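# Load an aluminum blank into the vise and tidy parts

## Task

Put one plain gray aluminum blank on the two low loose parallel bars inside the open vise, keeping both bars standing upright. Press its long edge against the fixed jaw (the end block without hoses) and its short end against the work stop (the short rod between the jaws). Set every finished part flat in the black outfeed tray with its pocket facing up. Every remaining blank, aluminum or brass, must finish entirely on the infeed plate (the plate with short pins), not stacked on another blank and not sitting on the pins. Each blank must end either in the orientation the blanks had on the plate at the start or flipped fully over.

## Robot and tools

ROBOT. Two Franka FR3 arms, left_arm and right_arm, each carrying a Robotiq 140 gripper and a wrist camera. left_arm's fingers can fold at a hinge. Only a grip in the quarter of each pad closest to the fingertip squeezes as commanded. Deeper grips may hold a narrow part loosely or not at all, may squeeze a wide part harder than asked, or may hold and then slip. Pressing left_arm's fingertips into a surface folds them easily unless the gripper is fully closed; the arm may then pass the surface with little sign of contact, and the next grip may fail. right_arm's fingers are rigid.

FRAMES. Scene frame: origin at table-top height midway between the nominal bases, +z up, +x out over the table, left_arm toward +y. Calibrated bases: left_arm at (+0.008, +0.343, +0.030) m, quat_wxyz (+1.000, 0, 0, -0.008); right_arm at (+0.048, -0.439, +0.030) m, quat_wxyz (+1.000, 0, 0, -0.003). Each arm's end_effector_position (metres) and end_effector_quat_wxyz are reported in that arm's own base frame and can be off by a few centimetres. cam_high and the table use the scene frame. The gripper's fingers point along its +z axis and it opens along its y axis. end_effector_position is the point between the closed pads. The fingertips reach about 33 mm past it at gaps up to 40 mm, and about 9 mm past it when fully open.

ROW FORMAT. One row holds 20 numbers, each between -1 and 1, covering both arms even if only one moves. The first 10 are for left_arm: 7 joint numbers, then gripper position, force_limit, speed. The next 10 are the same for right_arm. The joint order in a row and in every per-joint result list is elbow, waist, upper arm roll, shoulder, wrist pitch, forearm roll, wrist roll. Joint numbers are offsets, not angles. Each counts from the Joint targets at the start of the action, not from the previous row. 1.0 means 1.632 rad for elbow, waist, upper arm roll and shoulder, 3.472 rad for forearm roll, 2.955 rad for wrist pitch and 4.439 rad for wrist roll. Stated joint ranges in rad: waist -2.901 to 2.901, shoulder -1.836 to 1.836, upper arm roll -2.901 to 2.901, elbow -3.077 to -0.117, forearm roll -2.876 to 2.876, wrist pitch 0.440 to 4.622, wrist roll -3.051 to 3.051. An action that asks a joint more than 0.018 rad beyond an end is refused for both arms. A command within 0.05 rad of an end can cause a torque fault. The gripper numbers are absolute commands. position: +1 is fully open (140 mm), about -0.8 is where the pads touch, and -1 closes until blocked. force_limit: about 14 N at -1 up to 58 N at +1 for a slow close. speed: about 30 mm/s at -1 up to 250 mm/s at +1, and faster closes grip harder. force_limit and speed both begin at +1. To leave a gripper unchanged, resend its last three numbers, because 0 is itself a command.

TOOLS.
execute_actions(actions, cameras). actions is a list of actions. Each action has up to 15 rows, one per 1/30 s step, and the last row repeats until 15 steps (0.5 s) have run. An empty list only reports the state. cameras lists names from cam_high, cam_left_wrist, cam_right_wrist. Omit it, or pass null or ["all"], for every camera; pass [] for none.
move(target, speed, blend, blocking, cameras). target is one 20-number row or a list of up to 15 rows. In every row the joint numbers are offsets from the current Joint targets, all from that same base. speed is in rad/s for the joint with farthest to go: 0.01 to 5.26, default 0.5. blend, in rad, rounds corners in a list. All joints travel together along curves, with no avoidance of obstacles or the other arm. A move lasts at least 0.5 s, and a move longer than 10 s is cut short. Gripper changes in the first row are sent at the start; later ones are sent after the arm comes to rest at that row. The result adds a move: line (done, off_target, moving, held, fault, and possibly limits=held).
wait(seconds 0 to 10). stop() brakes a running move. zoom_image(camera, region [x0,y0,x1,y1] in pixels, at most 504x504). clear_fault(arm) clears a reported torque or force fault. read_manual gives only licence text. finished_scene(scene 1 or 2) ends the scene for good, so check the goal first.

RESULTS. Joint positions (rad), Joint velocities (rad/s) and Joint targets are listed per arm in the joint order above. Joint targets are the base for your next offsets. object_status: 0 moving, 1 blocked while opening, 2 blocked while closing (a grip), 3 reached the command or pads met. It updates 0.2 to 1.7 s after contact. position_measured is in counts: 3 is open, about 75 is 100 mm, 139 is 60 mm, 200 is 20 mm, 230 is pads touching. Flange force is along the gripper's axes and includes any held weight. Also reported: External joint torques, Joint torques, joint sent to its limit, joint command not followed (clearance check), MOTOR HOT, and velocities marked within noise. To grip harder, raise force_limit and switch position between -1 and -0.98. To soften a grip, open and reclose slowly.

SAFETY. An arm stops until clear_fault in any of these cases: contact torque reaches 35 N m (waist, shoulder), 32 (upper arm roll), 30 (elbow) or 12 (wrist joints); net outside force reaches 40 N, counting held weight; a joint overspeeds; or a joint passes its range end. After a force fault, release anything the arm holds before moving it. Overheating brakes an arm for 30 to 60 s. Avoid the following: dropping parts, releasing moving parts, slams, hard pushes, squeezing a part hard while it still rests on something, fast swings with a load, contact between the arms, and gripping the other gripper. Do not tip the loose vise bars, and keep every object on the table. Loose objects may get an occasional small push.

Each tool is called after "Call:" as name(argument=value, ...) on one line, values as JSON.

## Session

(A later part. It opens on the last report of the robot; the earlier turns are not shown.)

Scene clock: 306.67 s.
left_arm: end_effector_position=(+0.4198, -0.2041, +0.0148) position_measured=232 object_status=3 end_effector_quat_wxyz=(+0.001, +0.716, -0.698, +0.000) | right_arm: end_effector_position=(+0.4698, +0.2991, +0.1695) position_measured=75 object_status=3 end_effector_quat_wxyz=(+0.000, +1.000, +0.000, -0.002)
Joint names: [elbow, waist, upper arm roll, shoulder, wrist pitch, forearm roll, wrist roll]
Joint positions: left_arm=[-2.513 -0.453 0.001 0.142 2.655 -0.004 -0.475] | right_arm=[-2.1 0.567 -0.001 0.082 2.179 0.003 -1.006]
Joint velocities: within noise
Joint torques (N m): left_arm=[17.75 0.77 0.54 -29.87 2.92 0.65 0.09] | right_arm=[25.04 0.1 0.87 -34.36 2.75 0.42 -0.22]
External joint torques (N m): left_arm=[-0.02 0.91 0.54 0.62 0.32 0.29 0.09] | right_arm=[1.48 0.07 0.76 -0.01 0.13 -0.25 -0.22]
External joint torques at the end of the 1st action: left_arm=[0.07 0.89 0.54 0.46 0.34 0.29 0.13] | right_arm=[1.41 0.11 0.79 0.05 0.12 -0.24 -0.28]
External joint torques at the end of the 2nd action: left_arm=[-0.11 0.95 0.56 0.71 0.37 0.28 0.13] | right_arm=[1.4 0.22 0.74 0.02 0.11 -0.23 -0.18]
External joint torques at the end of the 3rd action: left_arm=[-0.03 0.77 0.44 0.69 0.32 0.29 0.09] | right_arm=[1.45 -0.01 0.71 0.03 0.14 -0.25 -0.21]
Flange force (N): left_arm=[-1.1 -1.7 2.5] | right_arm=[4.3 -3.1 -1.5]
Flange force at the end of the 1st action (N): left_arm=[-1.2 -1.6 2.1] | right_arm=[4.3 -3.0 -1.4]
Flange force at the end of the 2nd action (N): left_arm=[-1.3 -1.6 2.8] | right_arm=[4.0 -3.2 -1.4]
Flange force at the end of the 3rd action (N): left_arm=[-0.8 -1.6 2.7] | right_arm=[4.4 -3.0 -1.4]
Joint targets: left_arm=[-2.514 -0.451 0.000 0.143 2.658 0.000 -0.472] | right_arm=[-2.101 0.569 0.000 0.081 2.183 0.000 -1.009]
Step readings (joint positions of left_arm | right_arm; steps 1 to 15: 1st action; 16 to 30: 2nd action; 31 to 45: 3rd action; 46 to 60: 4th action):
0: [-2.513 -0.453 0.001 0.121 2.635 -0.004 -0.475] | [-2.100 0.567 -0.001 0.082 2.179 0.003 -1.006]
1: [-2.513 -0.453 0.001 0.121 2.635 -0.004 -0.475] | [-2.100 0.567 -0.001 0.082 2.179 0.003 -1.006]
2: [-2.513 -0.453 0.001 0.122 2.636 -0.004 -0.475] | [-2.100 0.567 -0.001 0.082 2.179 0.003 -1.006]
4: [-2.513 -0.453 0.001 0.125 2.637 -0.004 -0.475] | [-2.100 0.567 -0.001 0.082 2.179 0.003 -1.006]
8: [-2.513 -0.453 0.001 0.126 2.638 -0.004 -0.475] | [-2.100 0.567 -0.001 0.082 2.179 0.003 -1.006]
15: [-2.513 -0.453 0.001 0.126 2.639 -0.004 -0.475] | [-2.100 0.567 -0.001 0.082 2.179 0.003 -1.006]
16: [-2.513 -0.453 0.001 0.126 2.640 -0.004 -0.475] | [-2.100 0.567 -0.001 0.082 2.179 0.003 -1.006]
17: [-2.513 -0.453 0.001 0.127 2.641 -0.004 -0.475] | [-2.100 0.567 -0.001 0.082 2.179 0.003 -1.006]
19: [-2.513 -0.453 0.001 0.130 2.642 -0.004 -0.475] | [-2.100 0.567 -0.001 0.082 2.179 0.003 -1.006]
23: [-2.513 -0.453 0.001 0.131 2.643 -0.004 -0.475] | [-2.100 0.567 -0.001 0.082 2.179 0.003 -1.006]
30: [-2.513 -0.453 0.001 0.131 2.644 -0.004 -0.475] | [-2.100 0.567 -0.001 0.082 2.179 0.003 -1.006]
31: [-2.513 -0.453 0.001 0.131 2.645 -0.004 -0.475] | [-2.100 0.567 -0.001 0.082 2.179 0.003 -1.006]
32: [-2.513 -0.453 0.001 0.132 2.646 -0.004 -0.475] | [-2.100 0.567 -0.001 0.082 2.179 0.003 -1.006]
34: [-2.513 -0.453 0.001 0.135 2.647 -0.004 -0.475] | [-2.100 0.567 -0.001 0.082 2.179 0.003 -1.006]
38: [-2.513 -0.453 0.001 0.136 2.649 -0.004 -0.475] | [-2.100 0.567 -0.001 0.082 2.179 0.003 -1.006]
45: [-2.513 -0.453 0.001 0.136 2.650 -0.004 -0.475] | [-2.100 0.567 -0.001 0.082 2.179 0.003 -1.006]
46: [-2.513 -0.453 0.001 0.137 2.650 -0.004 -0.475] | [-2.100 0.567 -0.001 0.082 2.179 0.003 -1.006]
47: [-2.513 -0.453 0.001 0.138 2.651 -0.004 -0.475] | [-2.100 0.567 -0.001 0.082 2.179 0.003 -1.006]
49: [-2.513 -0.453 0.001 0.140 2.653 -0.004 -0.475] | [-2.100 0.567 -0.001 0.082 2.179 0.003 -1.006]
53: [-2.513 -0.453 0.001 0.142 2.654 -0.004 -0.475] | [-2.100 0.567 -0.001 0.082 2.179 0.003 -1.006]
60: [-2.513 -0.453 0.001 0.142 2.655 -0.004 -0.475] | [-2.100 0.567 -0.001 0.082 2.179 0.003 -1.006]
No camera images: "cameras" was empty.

Call:
execute_actions(actions=[[[0,0,0,0.0032,0.0018,0,0,-1,-1,-0.6,0,0,0,0,0,0,0,0.429,-1,-0.3]],[[0,0,0,0.0032,0.0018,0,0,-1,-1,-0.6,0,0,0,0,0,0,0,0.429,-1,-0.3]],[[0,0,0,0.0032,0.0018,0,0,-1,-1,-0.6,0,0,0,0,0,0,0,0.429,-1,-0.3]],[[0,0,0,0.0032,0.0018,0,0,-1,-1,-0.6,0,0,0,0,0,0,0,0.429,-1,-0.3]]], cameras=["cam_left_wrist"])

Scene clock: 310.97 s.
left_arm: end_effector_position=(+0.4209, -0.2046, +0.0113) position_measured=232 object_status=3 end_effector_quat_wxyz=(+0.000, +0.716, -0.698, +0.002) | right_arm: end_effector_position=(+0.4698, +0.2991, +0.1695) position_measured=75 object_status=3 end_effector_quat_wxyz=(+0.000, +1.000, +0.000, -0.002)
Joint names: [elbow, waist, upper arm roll, shoulder, wrist pitch, forearm roll, wrist roll]
Joint positions: left_arm=[-2.513 -0.453 0.001 0.152 2.669 -0.004 -0.474] | right_arm=[-2.1 0.567 -0.001 0.082 2.179 0.003 -1.006]
Joint velocities: within noise
Joint torques (N m): left_arm=[16.5 0.8 0.59 -23.24 4.3 0.64 0.12] | right_arm=[25.03 0.11 0.8 -34.31 2.75 0.42 -0.18]
External joint torques (N m): left_arm=[-1.07 1 0.64 7.29 1.7 0.28 0.12] | right_arm=[1.45 0.16 0.77 0.15 0.13 -0.25 -0.18]
External joint torques at the end of the 1st action: left_arm=[0.07 0.89 0.55 0.5 0.33 0.28 0.1] | right_arm=[1.29 -0.01 0.66 0.2 0.1 -0.25 -0.24]
External joint torques at the end of the 2nd action: left_arm=[-0.25 0.9 0.57 1.45 0.34 0.27 0.11] | right_arm=[1.37 0.13 0.8 0.15 0.11 -0.25 -0.25]
External joint torques at the end of the 3rd action: left_arm=[-1 0.76 0.43 4.33 0.83 0.29 0.09] | right_arm=[1.32 0.05 0.72 0.2 0.1 -0.22 -0.25]
Flange force (N): left_arm=[2.9 -10.2 23.9] | right_arm=[4.5 -3.4 -1.3]
Flange force at the end of the 1st action (N): left_arm=[-1.1 -1.7 2.2] | right_arm=[4.3 -2.9 -1.1]
Flange force at the end of the 2nd action (N): left_arm=[-0.7 -2.6 4.7] | right_arm=[4.3 -3.2 -1.2]
Flange force at the end of the 3rd action (N): left_arm=[1.0 -5.3 13.7] | right_arm=[4.4 -3.0 -1.1]
Joint targets: left_arm=[-2.514 -0.451 0.000 0.164 2.679 0.000 -0.472] | right_arm=[-2.101 0.569 0.000 0.081 2.183 0.000 -1.009]
Step readings (joint positions of left_arm | right_arm; steps 1 to 15: 1st action; 16 to 30: 2nd action; 31 to 45: 3rd action; 46 to 60: 4th action):
0: [-2.513 -0.453 0.001 0.142 2.656 -0.004 -0.475] | [-2.100 0.567 -0.001 0.082 2.179 0.003 -1.006]
1: [-2.513 -0.453 0.001 0.142 2.656 -0.004 -0.475] | [-2.100 0.567 -0.001 0.082 2.179 0.003 -1.006]
2: [-2.513 -0.453 0.001 0.143 2.657 -0.004 -0.475] | [-2.100 0.567 -0.001 0.082 2.179 0.003 -1.006]
4: [-2.513 -0.453 0.001 0.145 2.658 -0.004 -0.475] | [-2.100 0.567 -0.001 0.082 2.179 0.003 -1.006]
8: [-2.513 -0.453 0.001 0.147 2.659 -0.004 -0.475] | [-2.100 0.567 -0.001 0.082 2.179 0.003 -1.006]
15: [-2.513 -0.453 0.001 0.147 2.660 -0.004 -0.475] | [-2.100 0.567 -0.001 0.082 2.179 0.003 -1.006]
16: [-2.513 -0.453 0.001 0.147 2.661 -0.004 -0.475] | [-2.100 0.567 -0.001 0.082 2.179 0.003 -1.006]
17: [-2.513 -0.453 0.001 0.148 2.662 -0.004 -0.475] | [-2.100 0.567 -0.001 0.082 2.179 0.003 -1.006]
19: [-2.513 -0.453 0.001 0.151 2.663 -0.004 -0.475] | [-2.100 0.567 -0.001 0.082 2.179 0.003 -1.006]
23: [-2.513 -0.453 0.001 0.151 2.664 -0.004 -0.475] | [-2.100 0.567 -0.001 0.082 2.179 0.003 -1.006]
30: [-2.513 -0.453 0.001 0.151 2.665 -0.004 -0.475] | [-2.100 0.567 -0.001 0.082 2.179 0.003 -1.006]
31: [-2.513 -0.453 0.001 0.151 2.665 -0.004 -0.475] | [-2.100 0.567 -0.001 0.082 2.179 0.003 -1.006]
32: [-2.513 -0.453 0.001 0.151 2.666 -0.004 -0.475] | [-2.100 0.567 -0.001 0.082 2.179 0.003 -1.006]
34: [-2.513 -0.453 0.001 0.151 2.667 -0.004 -0.474] | [-2.100 0.567 -0.001 0.082 2.179 0.003 -1.006]
38: [-2.513 -0.453 0.001 0.151 2.667 -0.004 -0.474] | [-2.100 0.567 -0.001 0.082 2.179 0.003 -1.006]
45: [-2.513 -0.453 0.001 0.152 2.668 -0.004 -0.474] | [-2.100 0.567 -0.001 0.082 2.179 0.003 -1.006]
46: [-2.513 -0.453 0.001 0.152 2.668 -0.004 -0.474] | [-2.100 0.567 -0.001 0.082 2.179 0.003 -1.006]
47: [-2.513 -0.453 0.001 0.152 2.668 -0.004 -0.474] | [-2.100 0.567 -0.001 0.082 2.179 0.003 -1.006]
49: [-2.513 -0.453 0.001 0.152 2.668 -0.004 -0.474] | [-2.100 0.567 -0.001 0.082 2.179 0.003 -1.006]
53: [-2.513 -0.453 0.001 0.152 2.668 -0.004 -0.474] | [-2.100 0.567 -0.001 0.082 2.179 0.003 -1.006]
60: [-2.513 -0.453 0.001 0.152 2.669 -0.004 -0.474] | [-2.100 0.567 -0.001 0.082 2.179 0.003 -1.006]
camera_calibration:
cam_left_wrist: T_world_to_cam=[[-0.999693, -0.0247384, -0.00163535, 0.422807], [-0.0238512, 0.941642, 0.335769, 0.206945], [-0.00676648, 0.335705, -0.941943, 0.225088], [0, 0, 0, 1]] pos_world=[0.429136, -0.259972, 0.143226]
Images, in order (width x height): cam_left_wrist 896x504.

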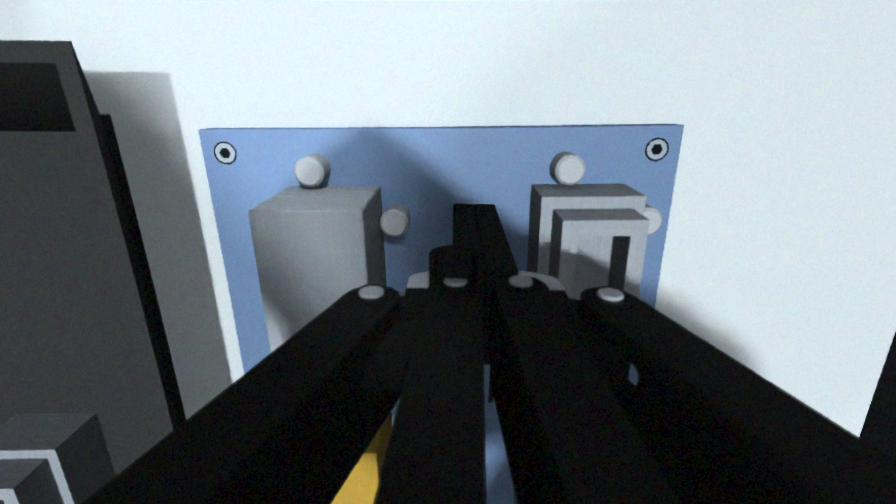

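Call:
zoom_image(camera="cam_left_wrist", region=[500, 130, 680, 300])

Call:
zoom_image(camera="cam_left_wrist", region=[200, 130, 420, 350])

Scaled by 2.800 from the camera's 896x504 image, which has a finer 1280x720 frame.

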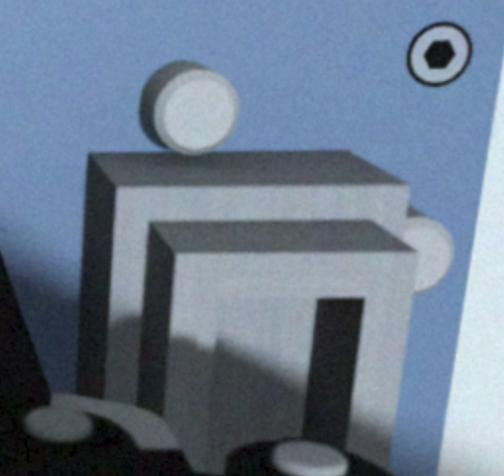

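Scaled by 2.291 from the camera's 896x504 image, which has a finer 1280x720 frame.

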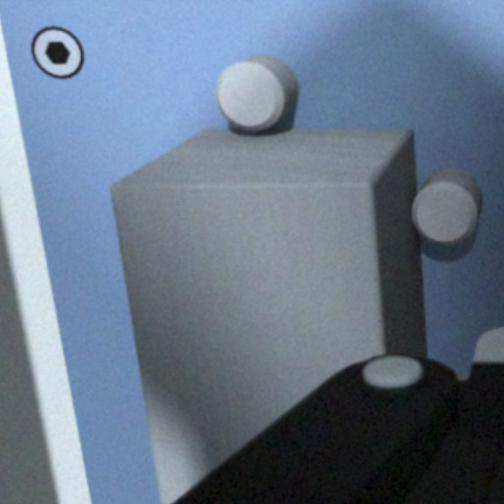

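Call:
move(target=[[0.0188,0,0,-0.1372,-0.0865,0,0,-1,-1,-0.6,0,0,0,0,0,0,0,0.429,-1,-0.3],[-0.0512,-0.0127,0,-0.1980,-0.0814,0,-0.0067,-0.08,-1,-0.3,0,0,0,0,0,0,0,0.429,-1,-0.3],[-0.0661,-0.0127,0,-0.1393,-0.0408,0,-0.0067,-0.08,-1,-0.3,0,0,0,0,0,0,0,0.429,-1,-0.3]], speed=[0.5,0.4,0.25], blend=[0.03,0,0], cameras=["cam_left_wrist"])

Scene clock: 344.33 s.
left_arm: end_effector_position=(+0.3835, -0.1952, +0.0604) position_measured=139 object_status=3 end_effector_quat_wxyz=(+0.001, +0.718, -0.696, +0.000) | right_arm: end_effector_position=(+0.4698, +0.2991, +0.1695) position_measured=75 object_status=3 end_effector_quat_wxyz=(+0.000, +1.000, +0.000, -0.002)
Joint names: [elbow, waist, upper arm roll, shoulder, wrist pitch, forearm roll, wrist roll]
Joint positions: left_arm=[-2.621 -0.471 0.001 -0.065 2.555 -0.004 -0.498] | right_arm=[-2.1 0.567 -0.001 0.082 2.179 0.003 -1.006]
Joint velocities: left_arm=[-0.001 0.002 0 0.001 0.004 -0.001 0] | right_arm=[within noise]
Joint torques (N m): left_arm=[19.37 0.12 0.56 -24.48 2.96 0.69 -0.21] | right_arm=[25 0.11 0.73 -34.31 2.76 0.42 -0.17]
External joint torques (N m): left_arm=[0.09 0.27 0.77 0.37 0.36 0.25 -0.21] | right_arm=[1.45 0.23 0.76 0.09 0.13 -0.24 -0.17]
Flange force (N): left_arm=[-0.2 -1.3 2.0] | right_arm=[4.3 -3.4 -1.3]
Joint targets: left_arm=[-2.622 -0.472 0.000 -0.063 2.559 0.000 -0.501] | right_arm=[-2.101 0.569 0.000 0.081 2.183 0.000 -1.009]
move: done
camera_calibration:
cam_left_wrist: T_world_to_cam=[[-0.999538, -0.0302388, 0.0030503, 0.384187], [-0.0274354, 0.94092, 0.337515, 0.18185], [-0.0130761, 0.337276, -0.941315, 0.270661], [0, 0, 0, 1]] pos_world=[0.392538, -0.250776, 0.192229]
Images, in order (width x height): cam_left_wrist 896x504.

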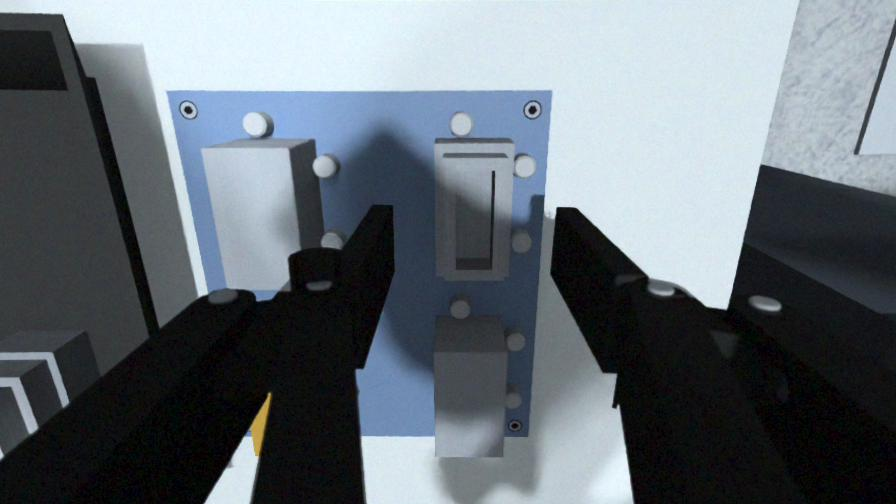

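Call:
move(target=[[-0.0012,-0.0048,0,0.0467,0.0265,0,-0.0020,-0.08,-1,-0.3,0,0,0,0,0,0,0,0.429,-1,-0.3],[-0.0012,-0.0048,0,0.0467,0.0265,0,-0.0020,-1,-1,-1,0,0,0,0,0,0,0,0.429,-1,-0.3]], speed=[0.12,0.2], cameras=["cam_left_wrist"])

Scene clock: 356.17 s.
left_arm: end_effector_position=(+0.3841, -0.1992, +0.0339) position_measured=192 object_status=2 end_effector_quat_wxyz=(+0.001, +0.718, -0.696, +0.000) | right_arm: end_effector_position=(+0.4698, +0.2991, +0.1695) position_measured=75 object_status=3 end_effector_quat_wxyz=(+0.000, +1.000, +0.000, -0.002)
Joint names: [elbow, waist, upper arm roll, shoulder, wrist pitch, forearm roll, wrist roll]
Joint positions: left_arm=[-2.623 -0.478 0.001 0.011 2.635 -0.004 -0.507] | right_arm=[-2.1 0.567 -0.001 0.082 2.179 0.003 -1.006]
Joint velocities: within noise
Joint torques (N m): left_arm=[17.28 0.12 0.55 -24.56 2.93 0.64 -0.25] | right_arm=[25 0.04 0.77 -34.37 2.72 0.44 -0.17]
External joint torques (N m): left_arm=[-0.81 0.24 0.67 1.76 0.33 0.26 -0.25] | right_arm=[1.37 -0.09 0.57 0.1 0.08 -0.24 -0.17]
Flange force (N): left_arm=[0.3 -1.4 6.0] | right_arm=[4.4 -2.9 -1.4]
Joint targets: left_arm=[-2.624 -0.480 0.000 0.013 2.637 0.000 -0.510] | right_arm=[-2.101 0.569 0.000 0.081 2.183 0.000 -1.009]
move: done
camera_calibration:
cam_left_wrist: T_world_to_cam=[[-0.999506, -0.0313822, 0.00180505, 0.384558], [-0.028936, 0.940991, 0.337193, 0.195175], [-0.0122804, 0.336974, -0.941434, 0.246574], [0, 0, 0, 1]] pos_world=[0.393043, -0.254679, 0.165628]
Images, in order (width x height): cam_left_wrist 896x504.

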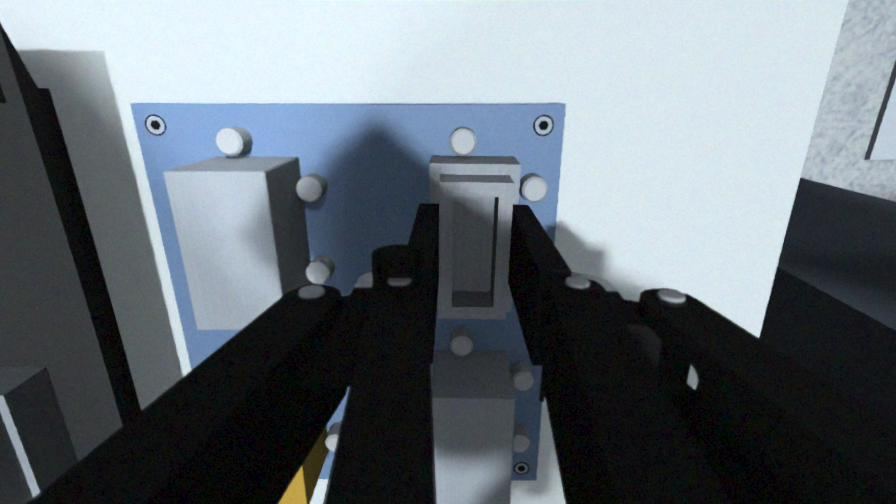

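Call:
move(target=[[0.0050,0,0,-0.0439,-0.0270,0,0,-1,-1,-1,0,0,0,0,0,0,0,0.429,-1,-0.3],[0.0305,0,0,-0.1280,-0.0875,0,0,-1,-1,-1,0,0,0,0,0,0,0,0.429,-1,-0.3],[0.4592,0.1108,0,0.2009,-0.1427,0,0.0408,-1,-1,-1,0,0,0,0,0,0,0,0.429,-1,-0.3]], speed=[0.12,0.3,0.5], blend=[0.03,0.05,0], cameras=["cam_left_wrist","cam_high"])

Scene clock: 367.87 s.
left_arm: end_effector_position=(+0.5990, -0.1859, +0.1190) position_measured=192 object_status=2 end_effector_quat_wxyz=(+0.001, +0.720, -0.694, +0.000) | right_arm: end_effector_position=(+0.4698, +0.2991, +0.1695) position_measured=75 object_status=3 end_effector_quat_wxyz=(+0.000, +1.000, +0.000, -0.002)
Joint names: [elbow, waist, upper arm roll, shoulder, wrist pitch, forearm roll, wrist roll]
Joint positions: left_arm=[-1.877 -0.3 0 0.341 2.217 -0.003 -0.334] | right_arm=[-2.1 0.567 -0.001 0.082 2.179 0.003 -1.006]
Joint velocities: left_arm=[0 -0.001 0 0 -0.001 -0.001 0.006] | right_arm=[within noise]
Joint torques (N m): left_arm=[24.25 0.48 0.86 -42.41 2.59 0.86 0.04] | right_arm=[25.02 0.05 0.81 -34.3 2.72 0.46 -0.19]
External joint torques (N m): left_arm=[1.11 0.45 0.51 -0.3 0 0.25 0.04] | right_arm=[1.38 0.06 0.74 0.27 0.08 -0.21 -0.19]
Flange force (N): left_arm=[0.5 -3.9 -1.3] | right_arm=[4.7 -3.4 -1.2]
Joint targets: left_arm=[-1.874 -0.299 0.000 0.341 2.215 0.000 -0.329] | right_arm=[-2.101 0.569 0.000 0.081 2.183 0.000 -1.009]
move: done
camera_calibration:
cam_left_wrist: T_world_to_cam=[[-0.999359, -0.0356742, 0.00285179, 0.598638], [-0.0326338, 0.941093, 0.33657, 0.162504], [-0.0146907, 0.336261, -0.941654, 0.326268], [0, 0, 0, 1]] pos_world=[0.608351, -0.241287, 0.250831]
Images, in order (width x height): cam_high 896x504, cam_left_wrist 896x504.

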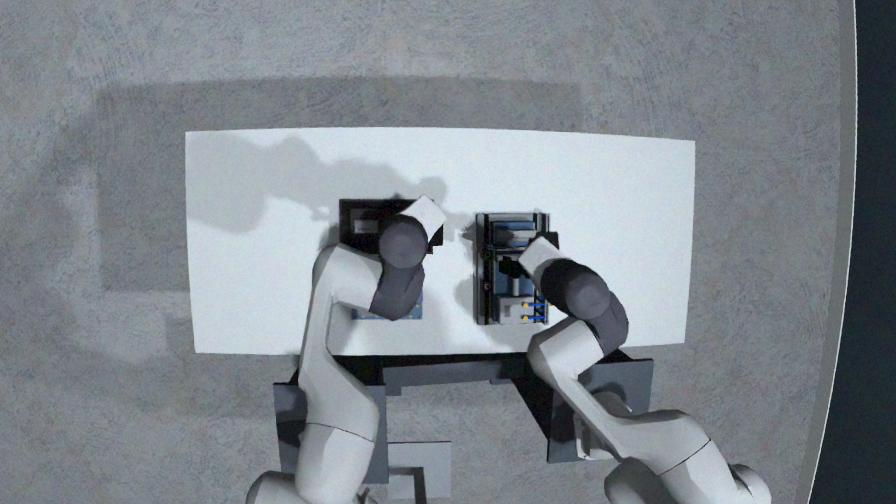

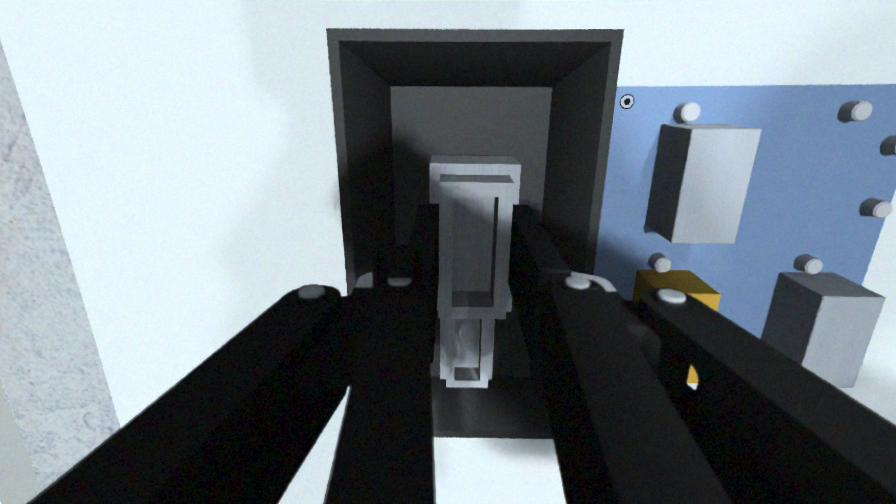

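Call:
move(target=[-0.0250,0,0,0.0692,0.0520,0,0,-1,-1,-1,0,0,0,0,0,0,0,0.429,-1,-0.3], speed=0.15, cameras=["cam_left_wrist"])

Call:
execute_actions(actions=[[[-0.0002,0,0,0.00215,0.0013,0,0,-1,-1,-1,0,0,0,0,0,0,0,0.429,-1,-0.3]],[[-0.0002,0,0,0.00215,0.0013,0,0,-1,-1,-1,0,0,0,0,0,0,0,0.429,-1,-0.3]],[[-0.0002,0,0,0.00215,0.0013,0,0,-1,-1,-1,0,0,0,0,0,0,0,0.429,-1,-0.3]],[[-0.0002,0,0,0.00215,0.0013,0,0,-1,-1,-1,0,0,0,0,0,0,0,0.429,-1,-0.3]]], cameras=["cam_left_wrist"])

Scene clock: 386.63 s.
left_arm: end_effector_position=(+0.5978, -0.1853, +0.0436) position_measured=192 object_status=2 end_effector_quat_wxyz=(+0.002, +0.719, -0.695, -0.002) | right_arm: end_effector_position=(+0.4698, +0.2991, +0.1695) position_measured=75 object_status=3 end_effector_quat_wxyz=(+0.000, +1.000, +0.000, -0.002)
Joint names: [elbow, waist, upper arm roll, shoulder, wrist pitch, forearm roll, wrist roll]
Joint positions: left_arm=[-1.916 -0.3 0 0.455 2.365 -0.003 -0.332] | right_arm=[-2.1 0.567 -0.001 0.082 2.179 0.003 -1.006]
Joint velocities: left_arm=[-0.001 0 0 -0.001 0.004 -0.001 0] | right_arm=[within noise]
Joint torques (N m): left_arm=[22.34 0.48 0.95 -44.62 3.09 0.77 0.11] | right_arm=[24.98 0.01 0.79 -34.31 2.74 0.44 -0.22]
External joint torques (N m): left_arm=[0.75 0.68 0.72 -0.84 0.53 0.24 0.1] | right_arm=[1.35 0.01 0.72 0.13 0.11 -0.23 -0.22]
Flange force (N): left_arm=[-1.1 -0.5 -0.6] | right_arm=[4.3 -3.0 -1.2]
Joint targets: left_arm=[-1.915 -0.299 0.000 0.454 2.369 0.000 -0.329] | right_arm=[-2.101 0.569 0.000 0.081 2.183 0.000 -1.009]
move: done
camera_calibration:
cam_left_wrist: T_world_to_cam=[[-0.999392, -0.0340925, 0.0072784, 0.597776], [-0.0296207, 0.940545, 0.338374, 0.185357], [-0.0183817, 0.337953, -0.940984, 0.257501], [0, 0, 0, 1]] pos_world=[0.607637, -0.24098, 0.175234]
Images, in order (width x height): cam_left_wrist 896x504.

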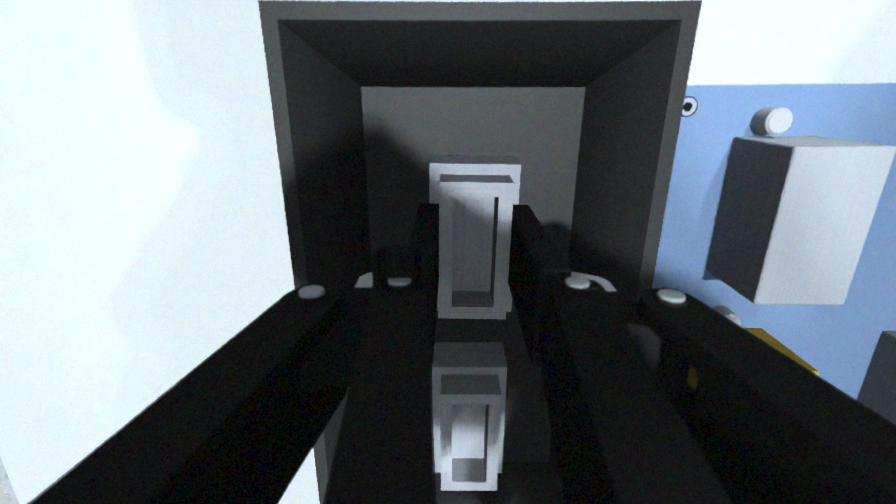

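Scene clock: 388.83 s.
left_arm: end_effector_position=(+0.5991, -0.1858, +0.0374) position_measured=192 object_status=2 end_effector_quat_wxyz=(+0.002, +0.719, -0.695, +0.000) | right_arm: end_effector_position=(+0.4698, +0.2991, +0.1695) position_measured=75 object_status=3 end_effector_quat_wxyz=(+0.000, +1.000, +0.000, -0.002)
Joint names: [elbow, waist, upper arm roll, shoulder, wrist pitch, forearm roll, wrist roll]
Joint positions: left_arm=[-1.916 -0.3 0 0.467 2.381 -0.003 -0.332] | right_arm=[-2.1 0.567 -0.001 0.082 2.179 0.003 -1.006]
Joint velocities: within noise
Joint torques (N m): left_arm=[21.77 0.44 0.85 -43.65 3.1 0.77 0.11] | right_arm=[25.03 0.03 0.77 -34.29 2.72 0.44 -0.26]
External joint torques (N m): left_arm=[0.25 0.45 0.43 0.46 0.52 0.25 0.11] | right_arm=[1.24 -0.09 0.58 0.4 0.06 -0.24 -0.26]
External joint torques at the end of the 1st action: left_arm=[0.68 0.74 0.72 -0.47 0.57 0.24 0.11] | right_arm=[1.38 -0.05 0.76 0.18 0.07 -0.24 -0.23]
External joint torques at the end of the 2nd action: left_arm=[0.65 0.6 0.57 -0.63 0.47 0.25 0.1] | right_arm=[1.35 0.08 0.82 0.3 0.06 -0.22 -0.2]
External joint torques at the end of the 3rd action: left_arm=[0.5 0.61 0.57 -0.42 0.6 0.26 0.13] | right_arm=[1.43 -0.1 0.64 0.12 0.09 -0.24 -0.22]
Flange force (N): left_arm=[-0.4 -1.6 1.8] | right_arm=[4.8 -3.0 -0.9]
Flange force at the end of the 1st action (N): left_arm=[-1.0 -1.1 0.1] | right_arm=[4.5 -3.1 -1.3]
Flange force at the end of the 2nd action (N): left_arm=[-0.9 -0.7 -0.3] | right_arm=[4.6 -3.4 -1.2]
Flange force at the end of the 3rd action (N): left_arm=[-1.1 -0.4 0.3] | right_arm=[4.6 -3.0 -1.4]
Joint targets: left_arm=[-1.916 -0.299 0.000 0.468 2.384 0.000 -0.329] | right_arm=[-2.101 0.569 0.000 0.081 2.183 0.000 -1.009]
Step readings (joint positions of left_arm | right_arm; steps 1 to 15: 1st action; 16 to 30: 2nd action; 31 to 45: 3rd action; 46 to 60: 4th action):
0: [-1.916 -0.300 0.000 0.455 2.365 -0.003 -0.332] | [-2.100 0.567 -0.001 0.082 2.179 0.003 -1.006]
1: [-1.916 -0.300 0.000 0.455 2.365 -0.003 -0.332] | [-2.100 0.567 -0.001 0.082 2.179 0.003 -1.006]
2: [-1.916 -0.300 0.000 0.455 2.366 -0.003 -0.332] | [-2.100 0.567 -0.001 0.082 2.179 0.003 -1.006]
4: [-1.916 -0.300 0.000 0.456 2.367 -0.003 -0.332] | [-2.100 0.567 -0.001 0.082 2.179 0.003 -1.006]
8: [-1.916 -0.300 0.000 0.457 2.368 -0.003 -0.332] | [-2.100 0.567 -0.001 0.082 2.179 0.003 -1.006]
15: [-1.916 -0.300 0.000 0.457 2.369 -0.003 -0.332] | [-2.100 0.567 -0.001 0.082 2.179 0.003 -1.006]
16: [-1.916 -0.300 0.000 0.457 2.369 -0.003 -0.332] | [-2.100 0.567 -0.001 0.082 2.179 0.003 -1.006]
17: [-1.916 -0.300 0.000 0.458 2.370 -0.003 -0.332] | [-2.100 0.567 -0.001 0.082 2.179 0.003 -1.006]
19: [-1.916 -0.300 0.000 0.460 2.371 -0.003 -0.332] | [-2.100 0.567 -0.001 0.082 2.179 0.003 -1.006]
23: [-1.916 -0.300 0.000 0.461 2.372 -0.003 -0.332] | [-2.100 0.567 -0.001 0.082 2.179 0.003 -1.006]
30: [-1.916 -0.300 0.000 0.461 2.373 -0.003 -0.332] | [-2.100 0.567 -0.001 0.082 2.179 0.003 -1.006]
31: [-1.916 -0.300 0.000 0.461 2.373 -0.003 -0.332] | [-2.100 0.567 -0.001 0.082 2.179 0.003 -1.006]
32: [-1.916 -0.300 0.000 0.462 2.374 -0.003 -0.332] | [-2.100 0.567 -0.001 0.082 2.179 0.003 -1.006]
34: [-1.916 -0.300 0.000 0.463 2.375 -0.003 -0.332] | [-2.100 0.567 -0.001 0.082 2.179 0.003 -1.006]
38: [-1.916 -0.300 0.000 0.464 2.376 -0.003 -0.332] | [-2.100 0.567 -0.001 0.082 2.179 0.003 -1.006]
45: [-1.916 -0.300 0.000 0.464 2.377 -0.003 -0.332] | [-2.100 0.567 -0.001 0.082 2.179 0.003 -1.006]
46: [-1.916 -0.300 0.000 0.465 2.377 -0.003 -0.332] | [-2.100 0.567 -0.001 0.082 2.179 0.003 -1.006]
47: [-1.916 -0.300 0.000 0.465 2.378 -0.003 -0.332] | [-2.100 0.567 -0.001 0.082 2.179 0.003 -1.006]
49: [-1.916 -0.300 0.000 0.467 2.379 -0.003 -0.332] | [-2.100 0.567 -0.001 0.082 2.179 0.003 -1.006]
53: [-1.916 -0.300 0.000 0.467 2.380 -0.003 -0.332] | [-2.100 0.567 -0.001 0.082 2.179 0.003 -1.006]
60: [-1.916 -0.300 0.000 0.467 2.380 -0.003 -0.332] | [-2.100 0.567 -0.001 0.082 2.179 0.003 -1.006]
camera_calibration:
cam_left_wrist: T_world_to_cam=[[-0.999414, -0.0340152, 0.00383958, 0.599231], [-0.0307282, 0.940907, 0.337268, 0.188645], [-0.0150849, 0.336953, -0.941401, 0.249793], [0, 0, 0, 1]] pos_world=[0.608445, -0.241283, 0.169231]
Images, in order (width x height): cam_left_wrist 896x504.

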